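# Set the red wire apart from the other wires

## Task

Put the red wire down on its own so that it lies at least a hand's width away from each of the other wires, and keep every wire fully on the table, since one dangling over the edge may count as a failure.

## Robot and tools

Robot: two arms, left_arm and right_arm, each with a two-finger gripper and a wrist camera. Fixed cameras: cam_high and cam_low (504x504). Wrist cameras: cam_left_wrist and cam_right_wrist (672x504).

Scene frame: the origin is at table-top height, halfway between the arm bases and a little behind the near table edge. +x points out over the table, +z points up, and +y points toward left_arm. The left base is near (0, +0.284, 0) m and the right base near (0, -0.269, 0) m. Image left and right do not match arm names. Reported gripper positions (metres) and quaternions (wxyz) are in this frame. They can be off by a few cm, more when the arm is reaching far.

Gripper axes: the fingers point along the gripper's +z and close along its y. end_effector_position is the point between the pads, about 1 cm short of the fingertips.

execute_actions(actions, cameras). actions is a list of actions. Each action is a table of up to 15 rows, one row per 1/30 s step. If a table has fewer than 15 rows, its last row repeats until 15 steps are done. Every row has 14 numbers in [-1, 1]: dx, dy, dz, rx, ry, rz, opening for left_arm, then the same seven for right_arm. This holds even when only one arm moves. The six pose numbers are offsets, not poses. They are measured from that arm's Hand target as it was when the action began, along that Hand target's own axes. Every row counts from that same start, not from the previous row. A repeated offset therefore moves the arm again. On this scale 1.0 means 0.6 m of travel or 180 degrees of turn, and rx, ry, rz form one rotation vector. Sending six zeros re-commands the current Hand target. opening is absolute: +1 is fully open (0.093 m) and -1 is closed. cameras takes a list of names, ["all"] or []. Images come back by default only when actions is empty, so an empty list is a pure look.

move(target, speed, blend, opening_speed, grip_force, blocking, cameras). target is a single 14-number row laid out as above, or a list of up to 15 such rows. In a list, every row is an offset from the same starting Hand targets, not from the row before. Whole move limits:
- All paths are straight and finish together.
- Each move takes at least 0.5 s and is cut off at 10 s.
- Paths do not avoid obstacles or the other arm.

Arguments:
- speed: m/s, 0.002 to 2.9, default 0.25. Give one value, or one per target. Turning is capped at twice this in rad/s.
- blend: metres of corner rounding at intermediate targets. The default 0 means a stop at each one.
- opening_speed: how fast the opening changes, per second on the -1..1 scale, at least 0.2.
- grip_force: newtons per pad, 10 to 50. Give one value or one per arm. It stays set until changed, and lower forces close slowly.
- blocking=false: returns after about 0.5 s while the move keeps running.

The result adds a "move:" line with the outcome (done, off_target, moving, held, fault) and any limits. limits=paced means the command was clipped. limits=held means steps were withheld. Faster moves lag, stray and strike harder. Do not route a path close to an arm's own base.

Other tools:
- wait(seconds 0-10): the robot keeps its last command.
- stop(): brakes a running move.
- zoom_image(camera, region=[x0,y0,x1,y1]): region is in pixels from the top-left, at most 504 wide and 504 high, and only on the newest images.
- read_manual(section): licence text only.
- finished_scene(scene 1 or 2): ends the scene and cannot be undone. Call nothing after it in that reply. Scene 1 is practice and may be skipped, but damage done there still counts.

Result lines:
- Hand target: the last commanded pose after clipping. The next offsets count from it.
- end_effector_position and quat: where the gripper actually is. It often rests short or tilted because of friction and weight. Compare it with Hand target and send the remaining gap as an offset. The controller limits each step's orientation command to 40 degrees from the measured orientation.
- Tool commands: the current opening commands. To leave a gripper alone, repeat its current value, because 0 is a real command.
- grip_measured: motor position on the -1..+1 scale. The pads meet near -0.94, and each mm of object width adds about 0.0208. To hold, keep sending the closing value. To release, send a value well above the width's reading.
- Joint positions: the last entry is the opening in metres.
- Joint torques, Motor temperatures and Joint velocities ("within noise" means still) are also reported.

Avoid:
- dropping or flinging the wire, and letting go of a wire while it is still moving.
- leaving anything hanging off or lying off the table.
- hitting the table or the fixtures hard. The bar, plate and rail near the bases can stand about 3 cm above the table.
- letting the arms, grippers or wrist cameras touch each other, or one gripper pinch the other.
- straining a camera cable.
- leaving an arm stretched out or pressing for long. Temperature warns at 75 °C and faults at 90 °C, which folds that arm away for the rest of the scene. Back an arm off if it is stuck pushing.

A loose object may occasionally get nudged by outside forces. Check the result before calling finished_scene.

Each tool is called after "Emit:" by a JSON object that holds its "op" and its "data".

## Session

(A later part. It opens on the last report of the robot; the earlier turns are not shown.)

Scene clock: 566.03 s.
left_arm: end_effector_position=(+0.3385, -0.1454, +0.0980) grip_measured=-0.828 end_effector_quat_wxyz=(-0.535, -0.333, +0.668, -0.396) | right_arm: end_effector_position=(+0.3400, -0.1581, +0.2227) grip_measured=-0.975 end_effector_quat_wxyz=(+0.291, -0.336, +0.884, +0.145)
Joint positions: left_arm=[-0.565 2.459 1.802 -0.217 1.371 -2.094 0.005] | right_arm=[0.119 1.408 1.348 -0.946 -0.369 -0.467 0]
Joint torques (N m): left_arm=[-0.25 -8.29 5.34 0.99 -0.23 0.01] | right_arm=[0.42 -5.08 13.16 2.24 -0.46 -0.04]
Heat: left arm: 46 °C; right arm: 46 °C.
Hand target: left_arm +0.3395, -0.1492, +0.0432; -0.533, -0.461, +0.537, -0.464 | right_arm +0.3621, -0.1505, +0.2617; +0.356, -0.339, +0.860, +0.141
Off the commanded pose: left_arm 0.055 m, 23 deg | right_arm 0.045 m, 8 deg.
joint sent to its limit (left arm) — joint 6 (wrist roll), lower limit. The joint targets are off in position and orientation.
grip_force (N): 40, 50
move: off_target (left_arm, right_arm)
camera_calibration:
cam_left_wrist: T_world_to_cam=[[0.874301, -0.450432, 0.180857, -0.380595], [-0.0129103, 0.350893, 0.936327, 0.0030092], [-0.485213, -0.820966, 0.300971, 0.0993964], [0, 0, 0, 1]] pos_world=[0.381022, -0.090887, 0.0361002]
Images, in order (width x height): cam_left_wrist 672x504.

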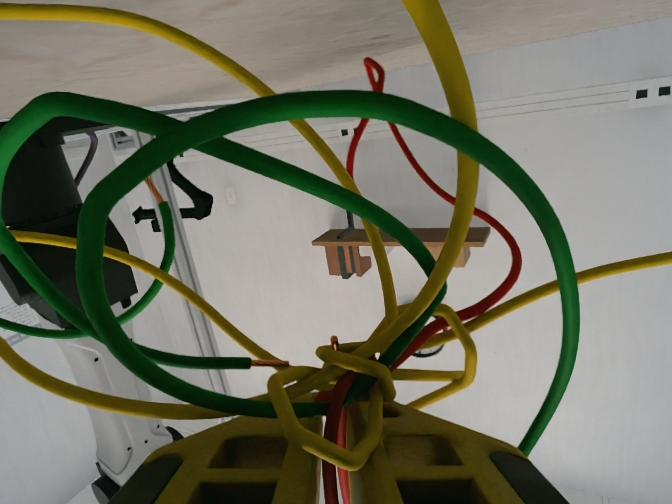

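Emit:
{"op": "move", "data": {"target": [0, 0, 0, 0, 0, 0, -0.83, -0.0589, 0, -0.0588, 0, 0, 0, -1], "speed": 0.05, "cameras": ["cam_left_wrist"]}}

Emit:
{"op": "zoom_image", "data": {"camera": "cam_left_wrist", "region": [240, 280, 440, 504]}}

Scene clock: 567.77 s.
left_arm: end_effector_position=(+0.3421, -0.1467, +0.0940) grip_measured=-0.828 end_effector_quat_wxyz=(-0.522, -0.341, +0.673, -0.398) | right_arm: end_effector_position=(+0.3572, -0.1567, +0.2972) grip_measured=-0.975 end_effector_quat_wxyz=(+0.338, -0.337, +0.868, +0.136)
Joint positions: left_arm=[-0.565 2.459 1.802 -0.213 1.339 -2.094 0.005] | right_arm=[0.121 1.466 1.654 -1.092 -0.368 -0.462 0]
Joint torques (N m): left_arm=[-0.38 -8.2 5.68 1.01 0.02 0.02] | right_arm=[0.77 -3.88 10.18 1.89 -0.41 -0.02]
Heat: left arm: 45 °C; right arm: 47 °C.
Hand target: left_arm +0.3395, -0.1492, +0.0432; -0.533, -0.461, +0.537, -0.464 | right_arm +0.3622, -0.1505, +0.3115; +0.356, -0.339, +0.860, +0.141
Off the commanded pose: left_arm 0.051 m, 22 deg | right_arm 0.016 m, 2 deg.
joint sent to its limit (left arm) — joint 6 (wrist roll), lower limit. The joint targets are off in position and orientation.
grip_force (N): 40, 50
move: off_target (left_arm, right_arm)
camera_calibration:
cam_left_wrist: T_world_to_cam=[[0.880471, -0.435677, 0.186964, -0.384181], [-0.0353616, 0.332909, 0.942296, 0.011701], [-0.472779, -0.836276, 0.27771, 0.0970572], [0, 0, 0, 1]] pos_world=[0.384561, -0.0901078, 0.0338485]
Images, in order (width x height): cam_left_wrist 672x504.

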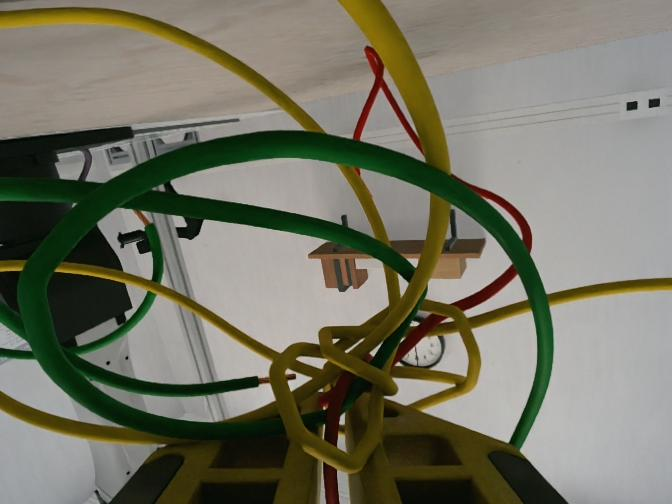

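Scaled by 2.250 from the camera's 672x504 image, which has a finer 960x720 frame.

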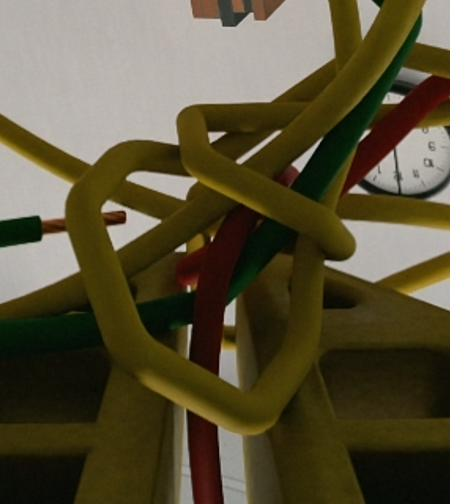

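Emit:
{"op": "move", "data": {"target": [0, 0, 0, 0, 0, 0, -0.83, -0.0707, 0, -0.0705, 0, 0, 0, -1], "speed": 0.07, "cameras": ["cam_left_wrist", "cam_low"]}}

Emit:
{"op": "zoom_image", "data": {"camera": "cam_low", "region": [150, 40, 310, 330]}}

Scene clock: 569.57 s.
left_arm: end_effector_position=(+0.3398, -0.1459, +0.0969) grip_measured=-0.828 end_effector_quat_wxyz=(-0.531, -0.334, +0.670, -0.398) | right_arm: end_effector_position=(+0.3473, -0.1576, +0.3364) grip_measured=-0.975 end_effector_quat_wxyz=(+0.289, -0.335, +0.885, +0.145)
Joint positions: left_arm=[-0.565 2.459 1.802 -0.213 1.362 -2.094 0.005] | right_arm=[0.129 1.623 2.053 -1.439 -0.361 -0.458 0]
Joint torques (N m): left_arm=[-0.29 -8.34 5.42 0.97 -0.16 0.02] | right_arm=[0.49 -5.79 11.25 2.38 -0.47 -0.04]
Heat: left arm: 45 °C; right arm: 47 °C.
Hand target: left_arm +0.3395, -0.1492, +0.0432; -0.533, -0.461, +0.537, -0.464 | right_arm +0.3623, -0.1505, +0.3715; +0.356, -0.339, +0.860, +0.141
Off the commanded pose: left_arm 0.054 m, 22 deg | right_arm 0.039 m, 8 deg.
joint sent to its limit (left arm) — joint 6 (wrist roll), lower limit. The joint targets are off in position and orientation.
grip_force (N): 40, 50
move: off_target (left_arm, right_arm)
camera_calibration:
cam_left_wrist: T_world_to_cam=[[0.875757, -0.445647, 0.185603, -0.382008], [-0.0220193, 0.347194, 0.937535, 0.00670462], [-0.48225, -0.825139, 0.294245, 0.0989865], [0, 0, 0, 1]] pos_world=[0.38243, -0.0908912, 0.03549]
Images, in order (width x height): cam_low 504x504, cam_left_wrist 672x504.

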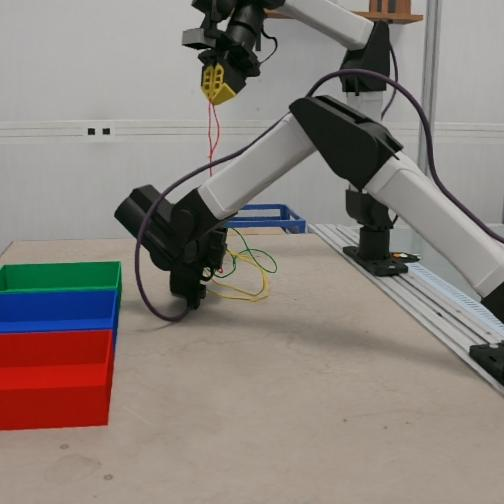

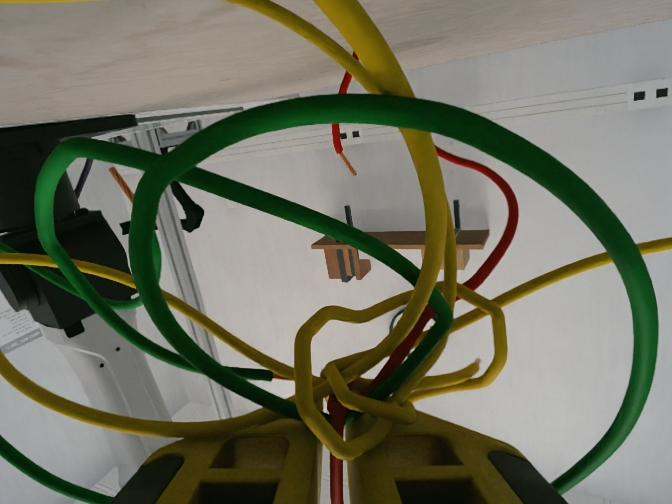

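Scaled by 1.738 from the camera's 504x504 image, which has a finer 720x720 frame.

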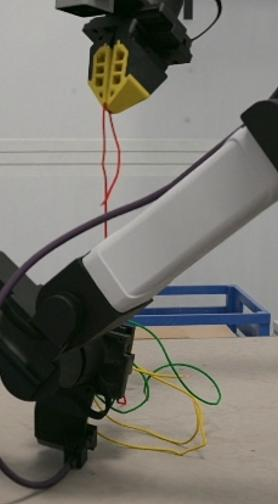

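Emit:
{"op": "move", "data": {"target": [0.09, 0, 0, 0, 0, 0, -0.83, 0.1, -0.0956, -0.13, 0, 0, 0, -1], "speed": 0.08, "cameras": ["cam_left_wrist", "cam_low"]}}

Emit:
{"op": "zoom_image", "data": {"camera": "cam_low", "region": [150, 40, 310, 330]}}

Scene clock: 572.77 s.
left_arm: end_effector_position=(+0.3374, -0.1523, +0.1242) grip_measured=-0.828 end_effector_quat_wxyz=(-0.536, -0.323, +0.671, -0.397) | right_arm: end_effector_position=(+0.3413, -0.2585, +0.3476) grip_measured=-0.975 end_effector_quat_wxyz=(+0.323, -0.318, +0.879, +0.149)
Joint positions: left_arm=[-0.579 2.437 1.868 -0.291 1.373 -2.094 0.005] | right_arm=[-0.269 1.623 2.099 -1.58 -0.583 -0.789 0]
Joint torques (N m): left_arm=[0.53 -13.93 5.85 0.34 -0.26 0.01] | right_arm=[-1.91 -9.92 7.91 1.61 -0.92 -0.27]
Heat: left arm: 46 °C; right arm: 47 °C.
Hand target: left_arm +0.3393, -0.1492, +0.0972; -0.533, -0.461, +0.536, -0.464 | right_arm +0.3301, -0.2590, +0.3841; +0.356, -0.339, +0.860, +0.141
Off the commanded pose: left_arm 0.027 m, 23 deg | right_arm 0.038 m, 5 deg.
joint read past its limit (right arm) — joint 4 (wrist pitch), lower limit.
joint sent to its limit (left arm) — joint 6 (wrist roll), lower limit. The joint targets are off in orientation, not in position.
joint sent to its limit (right arm) — joint 4 (wrist pitch), lower limit. The joint targets are off in orientation, not in position.
grip_force (N): 40, 50
move: off_target (left_arm, right_arm)
camera_calibration:
cam_left_wrist: T_world_to_cam=[[0.865701, -0.461154, 0.194677, -0.387993], [-0.0180522, 0.359901, 0.932816, -0.0155396], [-0.500236, -0.811054, 0.303242, 0.0916778], [0, 0, 0, 1]] pos_world=[0.381466, -0.098976, 0.0622283]
Images, in order (width x height): cam_low 504x504, cam_left_wrist 672x504.

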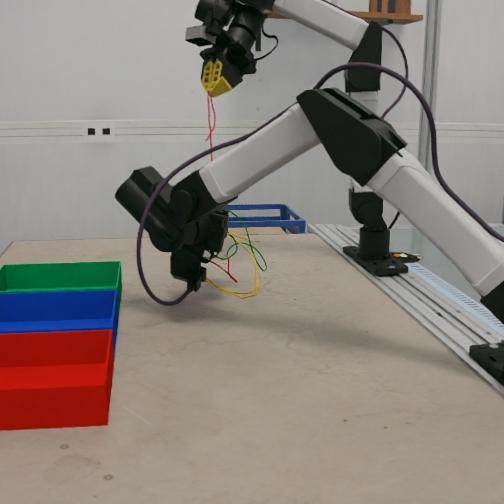

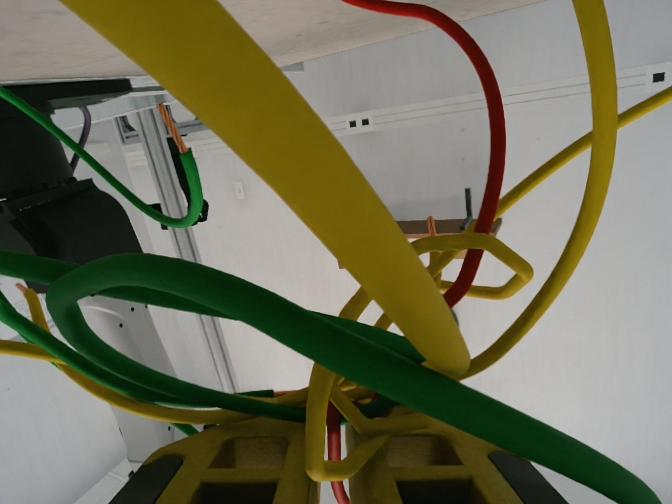

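Scaled by 1.738 from the camera's 504x504 image, which has a finer 720x720 frame.

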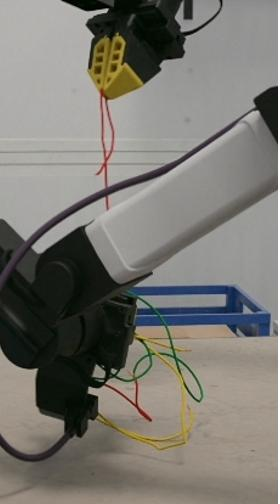

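Emit:
{"op": "move", "data": {"target": [0, 0, 0, 0, 0, 0, -0.83, 0.09, -0.1, -0.08, 0, 0, 0, -1], "speed": 0.08, "cameras": ["cam_left_wrist"]}}

Emit:
{"op": "zoom_image", "data": {"camera": "cam_left_wrist", "region": [240, 200, 560, 504]}}

Scene clock: 574.90 s.
left_arm: end_effector_position=(+0.3413, -0.1472, +0.1105) grip_measured=-0.828 end_effector_quat_wxyz=(-0.526, -0.368, +0.670, -0.373) | right_arm: end_effector_position=(+0.3199, -0.3551, +0.3667) grip_measured=-0.975 end_effector_quat_wxyz=(+0.410, -0.282, +0.863, +0.085)
Joint positions: left_arm=[-0.57 2.436 1.865 -0.37 1.312 -2.094 0.005] | right_arm=[-0.656 1.566 2.053 -1.569 -0.757 -1.061 0]
Joint torques (N m): left_arm=[-0.35 -12.64 7.5 1.01 0.39 0.01] | right_arm=[-0.42 -5.52 6.46 1.48 -0.85 -0.31]
Heat: left arm: 46 °C; right arm: 47 °C.
Hand target: left_arm +0.3393, -0.1493, +0.0974; -0.533, -0.461, +0.537, -0.464 | right_arm +0.3184, -0.3521, +0.3799; +0.356, -0.339, +0.860, +0.141
Off the commanded pose: left_arm 0.014 m, 21 deg | right_arm 0.014 m, 11 deg.
joint read past its limit (right arm) — joint 4 (wrist pitch), lower limit.
joint sent to its limit (left arm) — joint 6 (wrist roll), lower limit. The joint targets are off in orientation, not in position.
joint sent to its limit (right arm) — joint 4 (wrist pitch), lower limit. The joint targets are off in orientation, not in position.
grip_force (N): 40, 50
move: off_target (left_arm, right_arm)
camera_calibration:
cam_left_wrist: T_world_to_cam=[[0.8915, -0.436665, 0.120633, -0.383354], [0.00606568, 0.277767, 0.960629, -0.0280043], [-0.452981, -0.855669, 0.250278, 0.0850162], [0, 0, 0, 1]] pos_world=[0.380441, -0.086873, 0.0518692]
Images, in order (width x height): cam_left_wrist 672x504.

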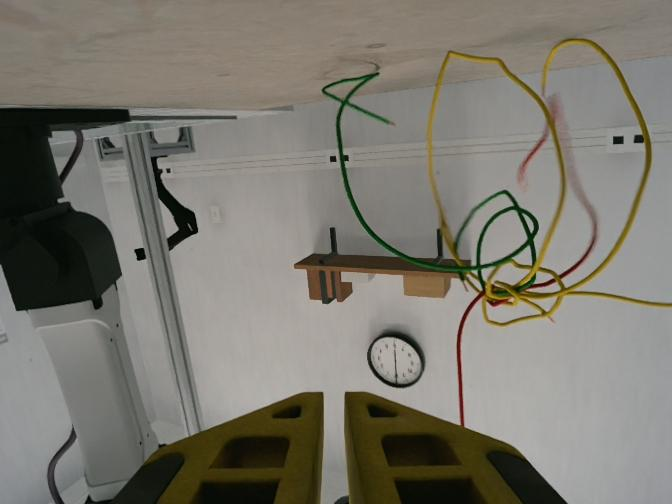

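Scaled by 1.575 from the camera's 672x504 image, which has a finer 960x720 frame.

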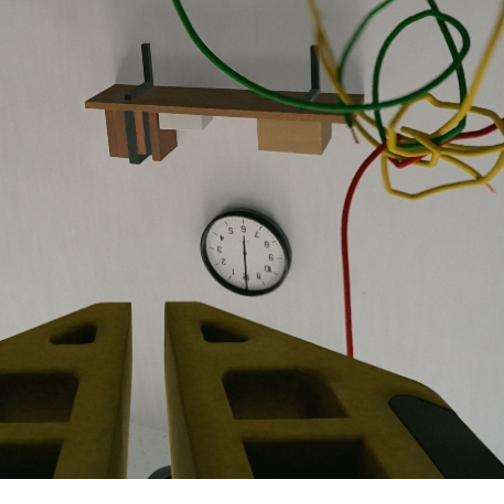

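Emit:
{"op": "move", "data": {"target": [[0.1383, 0.065, -0.3427, -0.1304, -0.1309, 0.4872, -0.5, -0.1295, 0.2678, 0.2243, 0, 0, 0, -1], [0.105, 0.0602, -0.3097, -0.3849, -0.3849, 0.3849, -0.5, 0.02, 0.2557, 0.3575, 0, 0, 0, -1], [0.0717, 0.0482, -0.2272, -0.6817, -0.0471, 0.6826, -0.5, 0.3547, 0.0608, 0.4343, 0, 0, 0, -1]], "speed": 0.32, "blend": [0.03, 0.01, 0], "cameras": ["cam_left_wrist", "cam_right_wrist", "cam_high"]}}

Scene clock: 583.23 s.
left_arm: end_effector_position=(+0.3303, -0.0044, +0.1424) grip_measured=-0.502 end_effector_quat_wxyz=(+0.025, +0.698, +0.715, -0.002) | right_arm: end_effector_position=(+0.3172, -0.3041, +0.0463) grip_measured=-0.975 end_effector_quat_wxyz=(+0.347, -0.333, +0.866, +0.135)
Joint positions: left_arm=[-0.703 2.256 2.291 -1.558 -0.033 0.811 0.021] | right_arm=[-0.491 1.545 0.733 -0.388 -0.686 -1.061 0]
Joint torques (N m): left_arm=[-1.16 -10.96 8.59 0.3 -0.01 0.11] | right_arm=[-0.4 -3.62 5.5 1.31 -0.84 -0.3]
Heat: left arm: 47 °C; right arm: 46 °C.
Hand target: left_arm +0.3298, -0.0103, +0.1403; +0.000, +0.707, +0.707, +0.000 | right_arm +0.3179, -0.3022, +0.0453; +0.356, -0.339, +0.860, +0.141
Off the commanded pose: left_arm 0.006 m, 3 deg | right_arm 0.002 m, 2 deg.
joint sent to its limit (left arm) — joint 4 (wrist pitch), lower limit. The joint targets are off in orientation, not in position.
grip_force (N): 40, 50
move: off_target (left_arm)
camera_calibration:
cam_left_wrist: T_world_to_cam=[[-0.9997, -0.0185809, -0.0159719, 0.331012], [-0.0232193, 0.926577, 0.375387, -0.00236865], [0.00782415, 0.375645, -0.926731, 0.215024], [0, 0, 0, 1]] pos_world=[0.329175, -0.0724275, 0.205446]
cam_right_wrist: T_world_to_cam=[[0.675144, -0.737658, 0.00636531, -0.437581], [-0.702515, -0.645564, -0.299532, 0.0778412], [0.225061, 0.197756, -0.954065, 0.121946], [0, 0, 0, 1]] pos_world=[0.32267, -0.296649, 0.142445]
Images, in order (width x height): cam_high 504x504, cam_left_wrist 672x504, cam_right_wrist 672x504.

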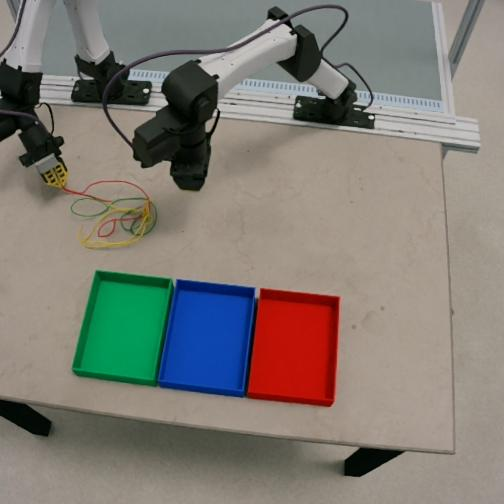

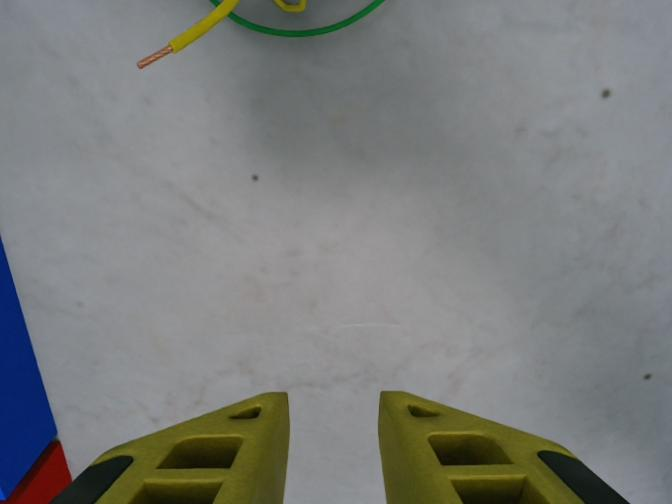

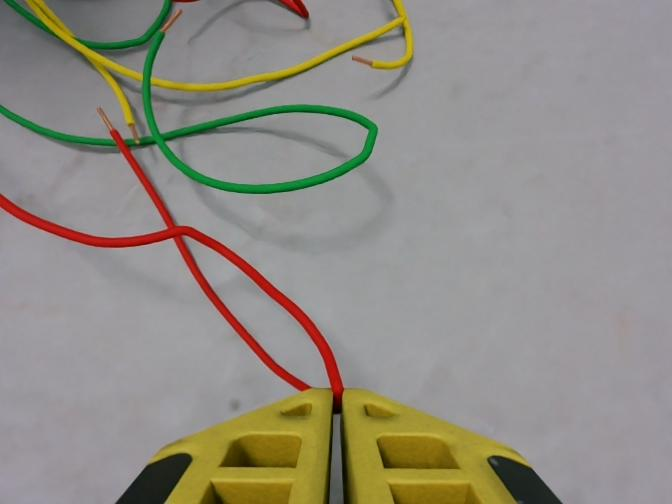

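Emit:
{"op": "zoom_image", "data": {"camera": "cam_high", "region": [50, 160, 210, 260]}}

Scaled by 3.150 from the camera's 504x504 image, which has a finer 720x720 frame.

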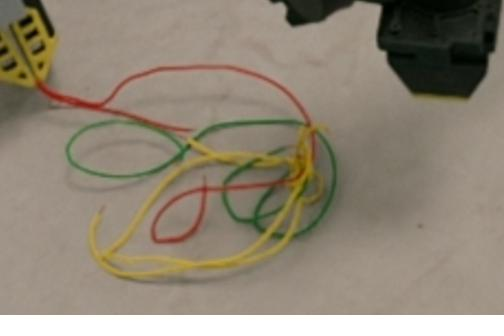

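Emit:
{"op": "move", "data": {"target": [0.2, 0.0, 0, 0, 0, 0, -0.5, 0.024, -0.0365, -0.024, 0, 0, 0, -1], "speed": 0.1, "cameras": ["cam_left_wrist"]}}

Scene clock: 585.97 s.
left_arm: end_effector_position=(+0.3303, +0.1094, +0.1293) grip_measured=-0.502 end_effector_quat_wxyz=(-0.019, +0.703, +0.711, -0.006) | right_arm: end_effector_position=(+0.3109, -0.3292, +0.0391) grip_measured=-0.975 end_effector_quat_wxyz=(+0.344, -0.333, +0.867, +0.140)
Joint positions: left_arm=[-0.477 2.012 1.87 -1.461 -0.037 1.046 0.021] | right_arm=[-0.59 1.612 0.78 -0.462 -0.72 -1.189 0]
Joint torques (N m): left_arm=[-0.09 -14.45 5.68 0.3 0.03 0.14] | right_arm=[-0.5 -3.84 8.29 0.85 -0.85 -0.3]
Heat: left arm: 48 °C; right arm: 46 °C.
Hand target: left_arm +0.3298, +0.1097, +0.1404; +0.000, +0.707, +0.707, +0.000 | right_arm +0.3180, -0.3321, +0.0452; +0.356, -0.339, +0.860, +0.141
Off the commanded pose: left_arm 0.011 m, 2 deg | right_arm 0.010 m, 2 deg.
grip_force (N): 40, 50
move: off_target (left_arm)
camera_calibration:
cam_left_wrist: T_world_to_cam=[[-0.998654, -0.00720537, 0.0513589, 0.322578], [0.0154155, 0.904301, 0.426616, -0.119808], [-0.0495178, 0.426834, -0.902973, 0.170421], [0, 0, 0, 1]] pos_world=[0.33243, 0.037925, 0.188431]
Images, in order (width x height): cam_left_wrist 672x504.

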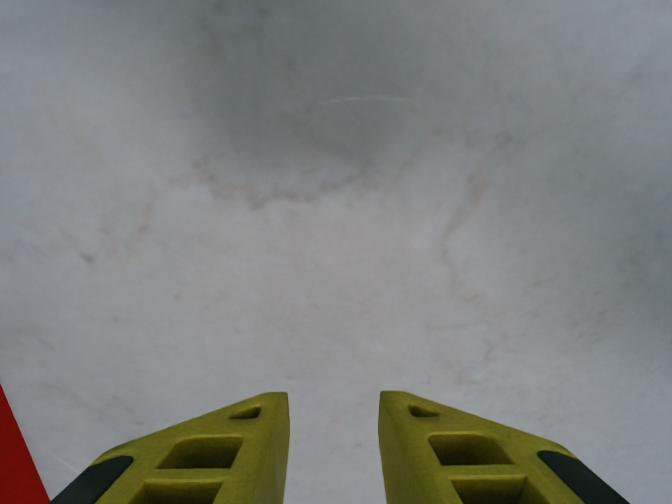

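Emit:
{"op": "move", "data": {"target": [-0.4, 0.0, 0.0, 0, 0, 0, -0.5, 0, 0, 0, 0, 0, 0, -1], "speed": 0.2, "cameras": ["cam_left_wrist"]}}

Scene clock: 587.97 s.
left_arm: end_effector_position=(+0.3311, -0.1254, +0.1439) grip_measured=-0.502 end_effector_quat_wxyz=(+0.140, +0.701, +0.699, -0.015) | right_arm: end_effector_position=(+0.3109, -0.3292, +0.0391) grip_measured=-0.975 end_effector_quat_wxyz=(+0.344, -0.333, +0.867, +0.140)
Joint positions: left_arm=[-0.874 2.58 2.842 -1.56 -0.04 0.676 0.021] | right_arm=[-0.59 1.612 0.78 -0.462 -0.72 -1.189 0]
Joint torques (N m): left_arm=[-0.65 -13 8.38 0.82 0.02 -0.09] | right_arm=[-0.51 -3.82 8.31 0.85 -0.84 -0.3]
Heat: left arm: 48 °C; right arm: 46 °C.
Hand target: left_arm +0.3299, -0.1302, +0.1404; +0.000, +0.707, +0.707, +0.000 | right_arm +0.3180, -0.3321, +0.0452; +0.356, -0.339, +0.860, +0.141
Off the commanded pose: left_arm 0.006 m, 16 deg | right_arm 0.010 m, 2 deg.
elbow stopped short (left arm): the move would have taken joint 3 (elbow) straighter than the controller allows.
grip_force (N): 40, 50
move: off_target (left_arm)
camera_calibration:
cam_left_wrist: T_world_to_cam=[[-0.987174, -0.00807447, -0.159446, 0.347354], [-0.0402037, 0.979107, 0.19933, 0.146811], [0.154505, 0.203183, -0.966874, 0.197488], [0, 0, 0, 1]] pos_world=[0.318288, -0.181066, 0.217066]
Images, in order (width x height): cam_left_wrist 672x504.

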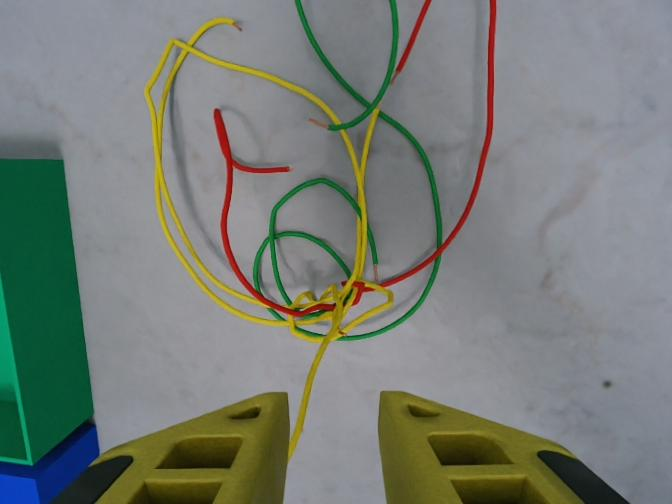

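Emit:
{"op": "move", "data": {"target": [-0.041, 0.004, 0.15, 0, 0, 0, -0.35, 0.0241, -0.0365, -0.0242, 0, 0, 0, -1], "speed": 0.1, "cameras": ["cam_left_wrist"]}}

Scene clock: 590.60 s.
left_arm: end_effector_position=(+0.3348, -0.1448, +0.0545) grip_measured=-0.352 end_effector_quat_wxyz=(+0.091, +0.702, +0.706, -0.011) | right_arm: end_effector_position=(+0.3114, -0.3589, +0.0396) grip_measured=-0.975 end_effector_quat_wxyz=(+0.343, -0.333, +0.867, +0.140)
Joint positions: left_arm=[-0.884 2.764 2.845 -1.479 -0.04 0.654 0.028] | right_arm=[-0.68 1.688 0.877 -0.562 -0.741 -1.308 0]
Joint torques (N m): left_arm=[-1.31 -14.12 8.35 0.78 0.03 -0.09] | right_arm=[-0.55 -4.34 8.14 0.69 -0.88 -0.29]
Heat: left arm: 49 °C; right arm: 46 °C.
Hand target: left_arm +0.3324, -0.1548, +0.0503; +0.000, +0.707, +0.707, +0.000 | right_arm +0.3180, -0.3621, +0.0452; +0.356, -0.339, +0.860, +0.141
Off the commanded pose: left_arm 0.011 m, 11 deg | right_arm 0.009 m, 2 deg.
elbow stopped short (left arm): the move would have taken joint 3 (elbow) straighter than the controller allows.
grip_force (N): 40, 50
move: off_target (left_arm)
camera_calibration:
cam_left_wrist: T_world_to_cam=[[-0.995284, -0.00525162, -0.0968613, 0.336296], [-0.0317369, 0.961208, 0.273993, 0.174279], [0.091665, 0.275775, -0.956842, 0.145466], [0, 0, 0, 1]] pos_world=[0.326907, -0.205868, 0.124011]
Images, in order (width x height): cam_left_wrist 672x504.

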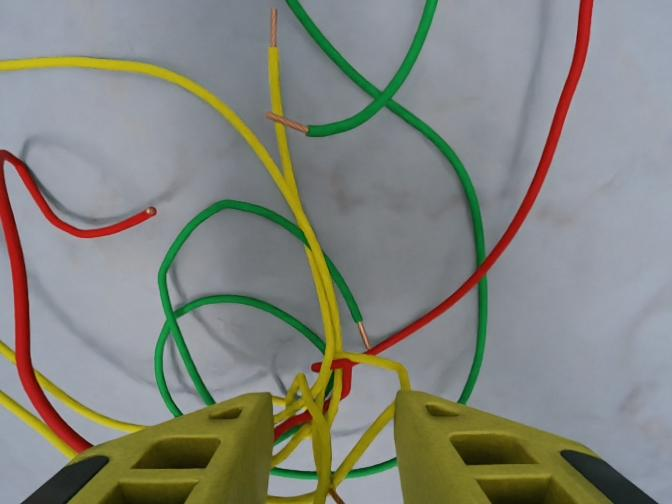

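Emit:
{"op": "zoom_image", "data": {"camera": "cam_left_wrist", "region": [230, 320, 470, 504]}}

Scaled by 2.100 from the camera's 672x504 image, which has a finer 960x720 frame.

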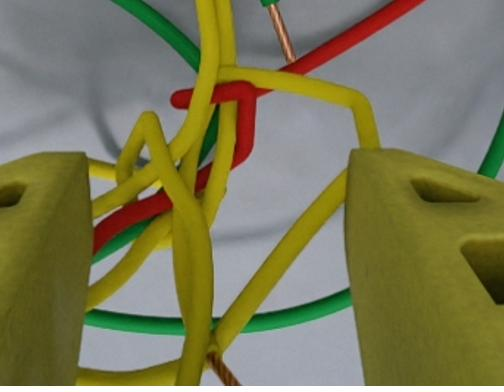

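Emit:
{"op": "move", "data": {"target": [0.0283, -0.0017, 0.075, 0, 0, 0, -0.35, 0, 0, 0, 0, 0, 0, -1], "speed": 0.08, "cameras": ["cam_left_wrist"]}}

Emit:
{"op": "zoom_image", "data": {"camera": "cam_left_wrist", "region": [210, 240, 470, 504]}}

Scene clock: 593.23 s.
left_arm: end_effector_position=(+0.3345, -0.1427, +0.0278) grip_measured=-0.352 end_effector_quat_wxyz=(+0.069, +0.703, +0.708, -0.008) | right_arm: end_effector_position=(+0.3114, -0.3588, +0.0397) grip_measured=-0.975 end_effector_quat_wxyz=(+0.343, -0.334, +0.867, +0.140)
Joint positions: left_arm=[-0.881 2.82 2.856 -1.477 -0.04 0.654 0.028] | right_arm=[-0.68 1.688 0.877 -0.563 -0.741 -1.309 0]
Joint torques (N m): left_arm=[0.39 -11.96 7.46 0.39 0.05 0.1] | right_arm=[-0.53 -4.34 8.1 0.67 -0.88 -0.32]
Heat: left arm: 50 °C; right arm: 46 °C.
Hand target: left_arm +0.3313, -0.1378, +0.0054; +0.000, +0.707, +0.707, +0.000 | right_arm +0.3179, -0.3620, +0.0452; +0.356, -0.339, +0.859, +0.141
Off the commanded pose: left_arm 0.023 m, 8 deg | right_arm 0.009 m, 2 deg.
elbow stopped short (left arm): the move would have taken joint 3 (elbow) straighter than the controller allows.
grip_force (N): 40, 50
move: off_target (left_arm)
camera_calibration:
cam_left_wrist: T_world_to_cam=[[-0.997533, -0.00474646, -0.0700429, 0.33351], [-0.026178, 0.950902, 0.308383, 0.175306], [0.0651402, 0.309456, -0.94868, 0.132695], [0, 0, 0, 1]] pos_world=[0.328633, -0.206179, 0.0951839]
Images, in order (width x height): cam_left_wrist 672x504.

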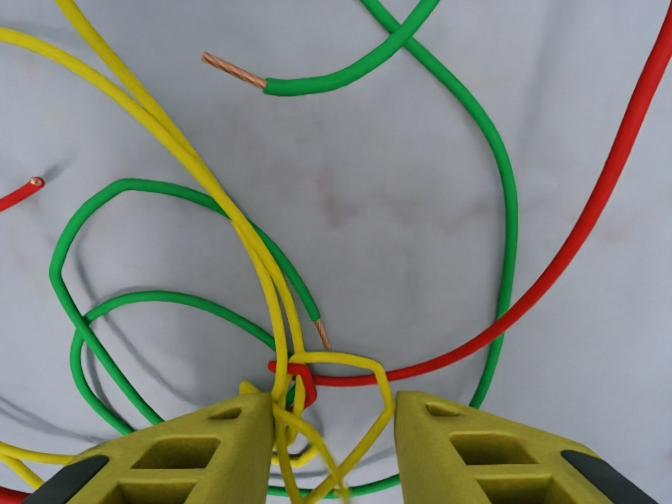

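Scaled by 1.909 from the camera's 672x504 image, which has a finer 960x720 frame.

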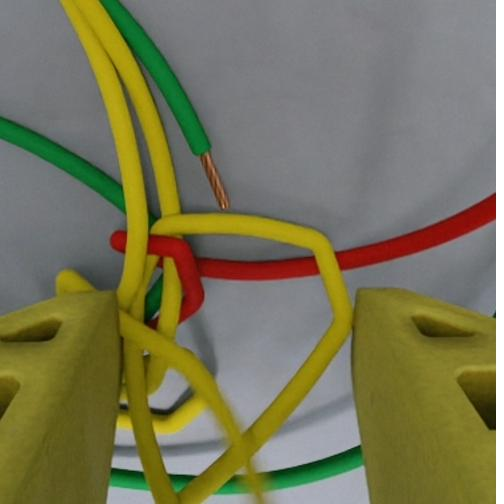

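Emit:
{"op": "move", "data": {"target": [[0, 0, -0.05, 0, 0, 0, -0.35, 0, 0, 0, 0, 0, 0, -1], [0.0517, 0.0133, -0.05, 0, 0, 0, -0.35, 0, 0, 0, 0, 0, 0, -1], [0.0517, 0.0133, -0.0093, 0, 0, 0, -0.35, 0, 0, 0, 0, 0, 0, -1]], "speed": 0.1, "blend": [0.005, 0.005, 0], "cameras": ["cam_left_wrist"]}}

Emit:
{"op": "zoom_image", "data": {"camera": "cam_left_wrist", "region": [190, 220, 480, 504]}}

Scene clock: 595.17 s.
left_arm: end_effector_position=(+0.3436, -0.1181, +0.0236) grip_measured=-0.352 end_effector_quat_wxyz=(+0.040, +0.704, +0.709, -0.009) | right_arm: end_effector_position=(+0.3114, -0.3587, +0.0398) grip_measured=-0.975 end_effector_quat_wxyz=(+0.344, -0.334, +0.867, +0.140)
Joint positions: left_arm=[-0.835 2.82 2.849 -1.527 -0.028 0.699 0.028] | right_arm=[-0.68 1.688 0.877 -0.563 -0.742 -1.309 0]
Joint velocities: left_arm=[within noise] | right_arm=[0.007 -0.012 -0.002 0.154 -0.007 -0.081 0]
Joint torques (N m): left_arm=[0.61 -14 6.52 0.04 -0.04 0.11] | right_arm=[-0.51 -4.33 8.12 0.67 -0.88 -0.31]
Heat: left arm: 51 °C; right arm: 46 °C.
Hand target: left_arm +0.3393, -0.1068, +0.0109; +0.000, +0.707, +0.707, +0.000 | right_arm +0.3179, -0.3620, +0.0452; +0.356, -0.339, +0.859, +0.141
Off the commanded pose: left_arm 0.018 m, 5 deg | right_arm 0.009 m, 2 deg.
elbow stopped short (left arm): the move would have taken joint 3 (elbow) straighter than the controller allows.
joint sent to its limit (left arm) — joint 4 (wrist pitch), lower limit. The joint targets still meet the commanded pose.
grip_force (N): 40, 50
move: off_target (left_arm)
camera_calibration:
cam_left_wrist: T_world_to_cam=[[-0.99961, -0.000638989, -0.0279093, 0.342552], [-0.0103062, 0.937561, 0.347667, 0.145438], [0.0259445, 0.347819, -0.937203, 0.138386], [0, 0, 0, 1]] pos_world=[0.340327, -0.184271, 0.088692]
Images, in order (width x height): cam_left_wrist 672x504.

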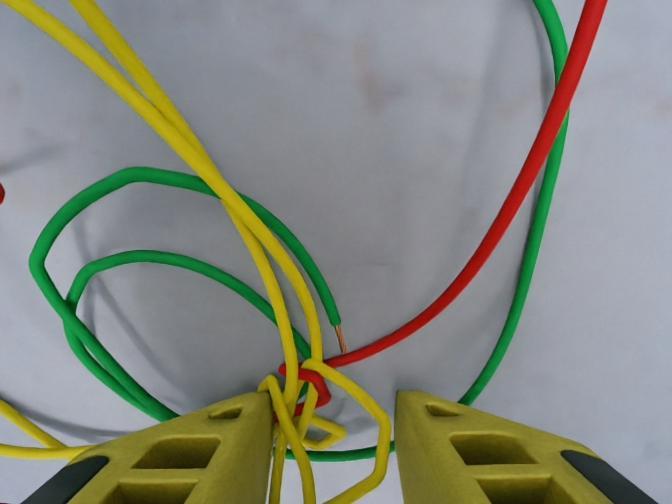

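Scaled by 1.738 from the camera's 672x504 image, which has a finer 960x720 frame.

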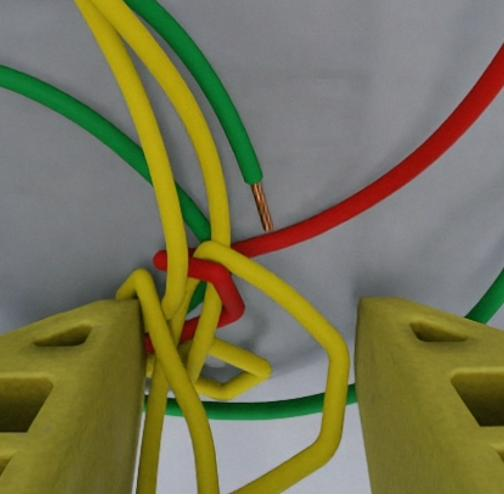

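Emit:
{"op": "move", "data": {"target": [[0, 0, -0.1, 0, 0, 0, -0.35, 0, 0, 0, 0, 0, 0, -1], [0.0467, 0.0133, -0.1, 0, 0, 0, -0.35, 0, 0, 0, 0, 0, 0, -1], [0.0467, 0.0133, 0, 0, 0, 0, -0.35, 0, 0, 0, 0, 0, 0, -1], [0.0467, 0.0133, 0, 0, 0, 0, -1, 0, 0, 0, 0, 0, 0, -1]], "speed": 0.12, "blend": [0.005, 0.005, 0, 0], "cameras": ["cam_left_wrist"]}}

Emit:
{"op": "zoom_image", "data": {"camera": "cam_left_wrist", "region": [190, 200, 480, 504]}}

Scene clock: 598.93 s.
left_arm: end_effector_position=(+0.3536, -0.0760, +0.0151) grip_measured=-0.974 end_effector_quat_wxyz=(+0.004, +0.701, +0.713, +0.009) | right_arm: end_effector_position=(+0.3114, -0.3587, +0.0398) grip_measured=-0.975 end_effector_quat_wxyz=(+0.344, -0.334, +0.867, +0.140)
Joint positions: left_arm=[-0.775 2.674 2.534 -1.429 -0.057 0.745 0] | right_arm=[-0.68 1.688 0.877 -0.563 -0.742 -1.309 0]
Joint torques (N m): left_arm=[-0.57 -16.21 4.25 0.42 0.19 0.12] | right_arm=[-0.54 -4.37 8.14 0.67 -0.86 -0.31]
Motor temperatures (°C): left_arm=[20 53 34 21 22 20 22] | right_arm=[17 31 47 23 19 20 22]
Heat: left arm: 53 °C; right arm: 47 °C.
Hand target: left_arm +0.3472, -0.0787, +0.0108; +0.000, +0.707, +0.707, +0.000 | right_arm +0.3179, -0.3621, +0.0452; +0.356, -0.339, +0.860, +0.141
Off the commanded pose: left_arm 0.008 m, 1 deg | right_arm 0.009 m, 2 deg.
grip_force (N): 40, 50
move: done
camera_calibration:
cam_left_wrist: T_world_to_cam=[[-0.999934, -0.0113388, -0.00163626, 0.351281], [-0.0109852, 0.908452, 0.417845, 0.106025], [-0.00325138, 0.417835, -0.908517, 0.130602], [0, 0, 0, 1]] pos_world=[0.352847, -0.146905, 0.0749269]
Images, in order (width x height): cam_left_wrist 672x504.

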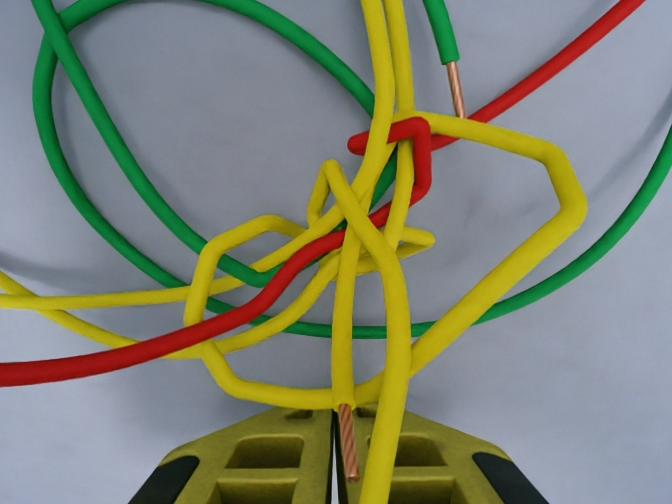

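Scaled by 1.658 from the camera's 672x504 image, which has a finer 960x720 frame.

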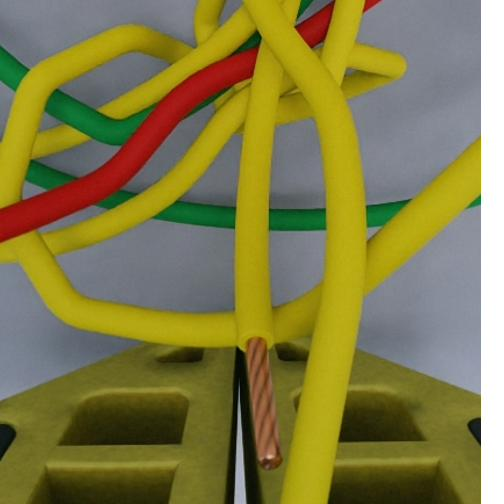

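Emit:
{"op": "move", "data": {"target": [[0, 0, -0.05, 0, 0, 0, -0.3, 0, 0, 0, 0, 0, 0, -1], [-0.055, -0.0067, -0.0367, 0, 0, 0, -0.3, 0, 0, 0, 0, 0, 0, -1]], "speed": 0.08, "blend": [0.004, 0], "cameras": ["cam_left_wrist"]}}

Scene clock: 601.20 s.
left_arm: end_effector_position=(+0.3466, -0.1071, +0.0369) grip_measured=-0.302 end_effector_quat_wxyz=(+0.037, +0.707, +0.707, +0.001) | right_arm: end_effector_position=(+0.3114, -0.3587, +0.0398) grip_measured=-0.975 end_effector_quat_wxyz=(+0.344, -0.334, +0.867, +0.140)
Joint positions: left_arm=[-0.823 2.788 2.84 -1.557 -0.045 0.716 0.031] | right_arm=[-0.68 1.688 0.877 -0.563 -0.742 -1.309 0]
Joint torques (N m): left_arm=[-0.73 -14.01 8.54 0.33 0.09 -0.07] | right_arm=[-0.53 -4.34 8.17 0.67 -0.87 -0.32]
Heat: left arm: 54 °C; right arm: 47 °C.
Hand target: left_arm +0.3432, -0.1119, +0.0328; +0.000, +0.707, +0.707, +0.000 | right_arm +0.3179, -0.3621, +0.0452; +0.356, -0.339, +0.860, +0.141
Off the commanded pose: left_arm 0.007 m, 4 deg | right_arm 0.009 m, 2 deg.
joint sent to its limit (left arm) — joint 4 (wrist pitch), lower limit. The joint targets are off in orientation, not in position.
grip_force (N): 40, 50
move: off_target (left_arm)
camera_calibration:
cam_left_wrist: T_world_to_cam=[[-0.999308, 0.00492823, -0.0368742, 0.346791], [-0.00884863, 0.931254, 0.364264, 0.128777], [0.0361344, 0.364338, -0.930566, 0.144879], [0, 0, 0, 1]] pos_world=[0.342455, -0.174419, 0.100699]
Images, in order (width x height): cam_left_wrist 672x504.

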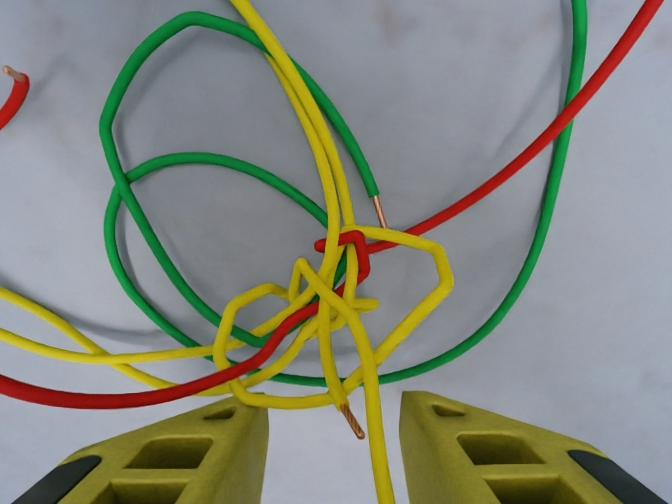

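Emit:
{"op": "move", "data": {"target": [[-0.032, -0.005, -0.002, 0, 0, 0, -0.3, 0, 0, 0, 0, 0, 0, -1], [-0.032, -0.005, -0.002, 0, 0, 0, -1, 0, 0, 0, 0, 0, 0, -1]], "speed": 0.06, "opening_speed": 0.6, "cameras": ["cam_left_wrist"]}}

Emit:
{"op": "zoom_image", "data": {"camera": "cam_left_wrist", "region": [210, 220, 480, 504]}}

Scene clock: 604.13 s.
left_arm: end_effector_position=(+0.3419, -0.1206, +0.0380) grip_measured=-0.972 end_effector_quat_wxyz=(+0.052, +0.705, +0.708, -0.002) | right_arm: end_effector_position=(+0.3114, -0.3587, +0.0398) grip_measured=-0.975 end_effector_quat_wxyz=(+0.344, -0.334, +0.867, +0.140)
Joint positions: left_arm=[-0.847 2.788 2.84 -1.528 -0.045 0.69 0] | right_arm=[-0.68 1.688 0.877 -0.563 -0.742 -1.309 0]
Joint torques (N m): left_arm=[-1.18 -13.93 8.72 0.63 0.09 -0.07] | right_arm=[-0.51 -4.33 8.14 0.68 -0.86 -0.31]
Heat: left arm: 54 °C; right arm: 47 °C.
Hand target: left_arm +0.3402, -0.1311, +0.0340; +0.000, +0.707, +0.707, +0.000 | right_arm +0.3179, -0.3621, +0.0452; +0.356, -0.339, +0.860, +0.141
Off the commanded pose: left_arm 0.011 m, 6 deg | right_arm 0.009 m, 2 deg.
elbow stopped short (left arm): the move would have taken joint 3 (elbow) straighter than the controller allows.
grip_force (N): 40, 50
move: off_target (left_arm); target 2's new opening was sent with left_arm's hand 0.012 m and 6 deg from that target
camera_calibration:
cam_left_wrist: T_world_to_cam=[[-0.998489, 0.000117476, -0.054956, 0.342088], [-0.0186568, 0.939885, 0.340982, 0.146135], [0.0516924, 0.341492, -0.938462, 0.143184], [0, 0, 0, 1]] pos_world=[0.336896, -0.186286, 0.103343]
Images, in order (width x height): cam_left_wrist 672x504.

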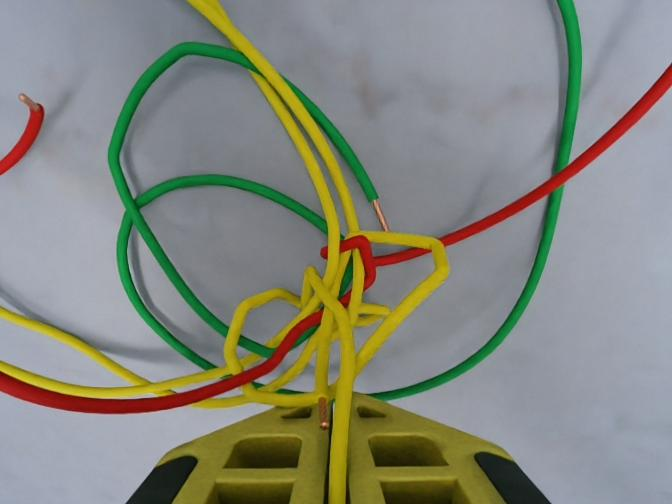

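Scaled by 1.775 from the camera's 672x504 image, which has a finer 960x720 frame.

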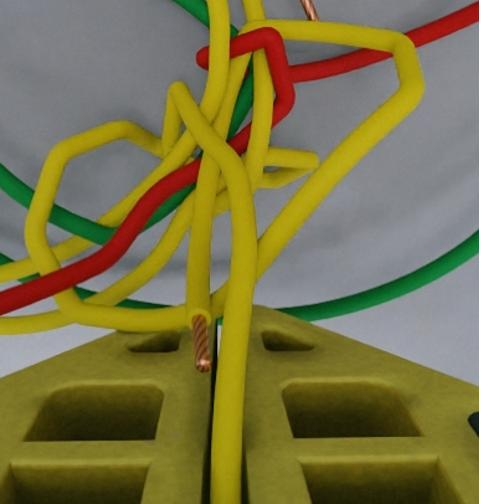

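Emit:
{"op": "move", "data": {"target": [[0.4, 0.0, -0.183, 0, 0, 0, -0.3, 0, 0, 0, 0, 0, 0, -1], [0.4, 0.0, -0.183, 0, 0, 0, -0.3, -0.4555, 0.2135, -0.1563, 0, 0, 0, -1], [0.4, 0.0, -0.183, 0, 0, 0, -0.3, -0.578, 0.382, -0.0335, 0, 0, 0, -1], [0.4, 0.0, -0.183, 0, 0, 0, -0.3, -0.4837, 0.382, 0.0607, 0, 0, 0, -1], [0.4, 0.0, -0.183, 0, 0, 0, -0.3, -0.255, 0.2135, 0.0435, 0, 0, 0, -1], [0.4, 0.0, -0.183, 0, 0, 0, -0.3, -0.076, 0.1273, 0.0763, 0, 0, 0, -1]], "speed": 0.2, "blend": [0.03, 0.03, 0.02, 0.02, 0.02, 0], "cameras": ["cam_left_wrist", "cam_high"]}}

Emit:
{"op": "zoom_image", "data": {"camera": "cam_high", "region": [60, 140, 220, 260]}}

Scene clock: 611.27 s.
left_arm: end_effector_position=(+0.3461, +0.1075, +0.1338) grip_measured=-0.302 end_effector_quat_wxyz=(-0.007, +0.703, +0.712, +0.001) | right_arm: end_effector_position=(+0.3116, -0.2635, +0.0456) grip_measured=-0.975 end_effector_quat_wxyz=(+0.347, -0.332, +0.866, +0.135)
Joint positions: left_arm=[-0.465 2.052 1.948 -1.473 -0.045 1.058 0.031] | right_arm=[-0.344 1.449 0.622 -0.269 -0.627 -0.89 0]
Joint torques (N m): left_arm=[-0.14 -14.43 5.67 0.14 0.1 0.13] | right_arm=[-0.46 -2.8 5.91 1.57 -0.74 -0.31]
Motor temperatures (°C): left_arm=[20 56 34 21 22 20 22] | right_arm=[17 31 47 23 19 20 22]
Heat: left arm: 56 °C; right arm: 47 °C.
Hand target: left_arm +0.3402, +0.1090, +0.1439; +0.000, +0.707, +0.707, +0.000 | right_arm +0.3130, -0.2621, +0.0451; +0.356, -0.339, +0.860, +0.141
Off the commanded pose: left_arm 0.012 m, 1 deg | right_arm 0.002 m, 2 deg.
grip_force (N): 40, 50
move: off_target (left_arm)
camera_calibration:
cam_left_wrist: T_world_to_cam=[[-0.999664, -0.00747365, 0.0248033, 0.342046], [0.00367228, 0.906924, 0.421278, -0.115711], [-0.0256432, 0.421228, -0.906592, 0.169], [0, 0, 0, 1]] pos_world=[0.34669, 0.0363099, 0.193476]
Images, in order (width x height): cam_high 504x504, cam_left_wrist 672x504.

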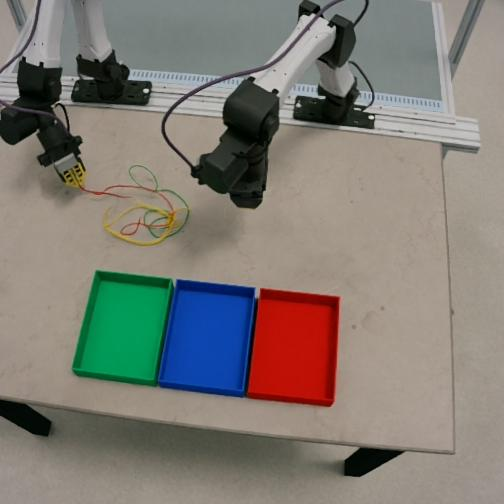

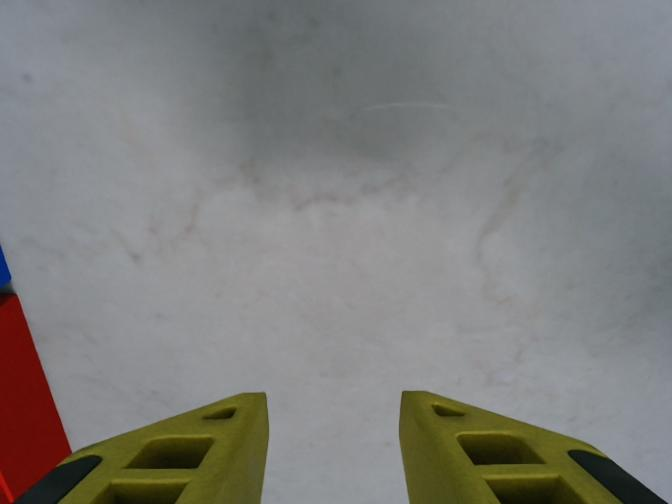

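Scaled by 3.150 from the camera's 504x504 image, which has a finer 720x720 frame.

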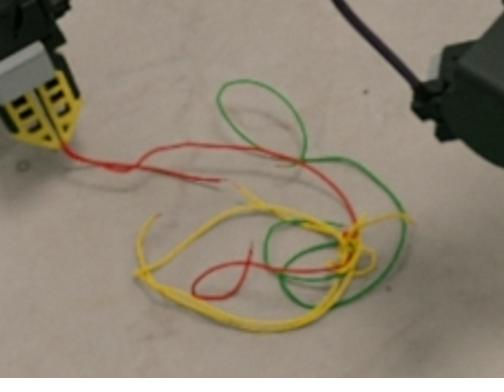

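Emit:
{"op": "move", "data": {"target": [-0.23, 0.0067, 0.05, 0, 0, 0, -0.3, 0, 0, 0, 0, 0, 0, -1], "speed": 0.15, "cameras": ["cam_left_wrist"]}}

Scene clock: 613.07 s.
left_arm: end_effector_position=(+0.3460, -0.0233, +0.1158) grip_measured=-0.302 end_effector_quat_wxyz=(+0.020, +0.707, +0.707, +0.004) | right_arm: end_effector_position=(+0.3117, -0.2634, +0.0457) grip_measured=-0.975 end_effector_quat_wxyz=(+0.348, -0.333, +0.866, +0.135)
Joint positions: left_arm=[-0.713 2.39 2.413 -1.556 -0.045 0.825 0.031] | right_arm=[-0.344 1.449 0.622 -0.269 -0.627 -0.891 0]
Joint torques (N m): left_arm=[-0.83 -12.15 8.58 0.27 0.09 -0.07] | right_arm=[-0.49 -2.8 5.91 1.56 -0.76 -0.3]
Motor temperatures (°C): left_arm=[20 56 34 21 22 20 22] | right_arm=[17 31 47 23 19 20 22]
Heat: left arm: 56 °C; right arm: 47 °C.
Hand target: left_arm +0.3443, -0.0290, +0.1140; +0.000, +0.707, +0.707, +0.000 | right_arm +0.3130, -0.2622, +0.0451; +0.356, -0.339, +0.860, +0.141
Off the commanded pose: left_arm 0.006 m, 2 deg | right_arm 0.002 m, 2 deg.
joint sent to its limit (left arm) — joint 4 (wrist pitch), lower limit. The joint targets still meet the commanded pose.
grip_force (N): 40, 50
move: done
camera_calibration:
cam_left_wrist: T_world_to_cam=[[-0.999834, 0.00438208, -0.0176884, 0.3466], [-0.00285431, 0.921018, 0.389509, 0.0166678], [0.0179982, 0.389495, -0.920853, 0.193541], [0, 0, 0, 1]] pos_world=[0.343106, -0.0922535, 0.177861]
Images, in order (width x height): cam_left_wrist 672x504.

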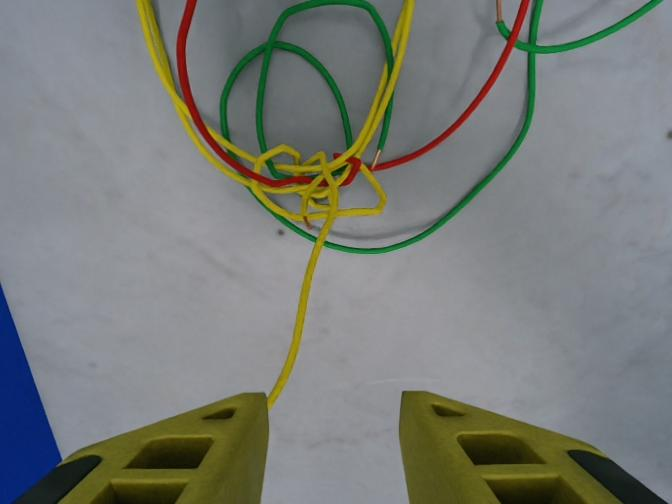

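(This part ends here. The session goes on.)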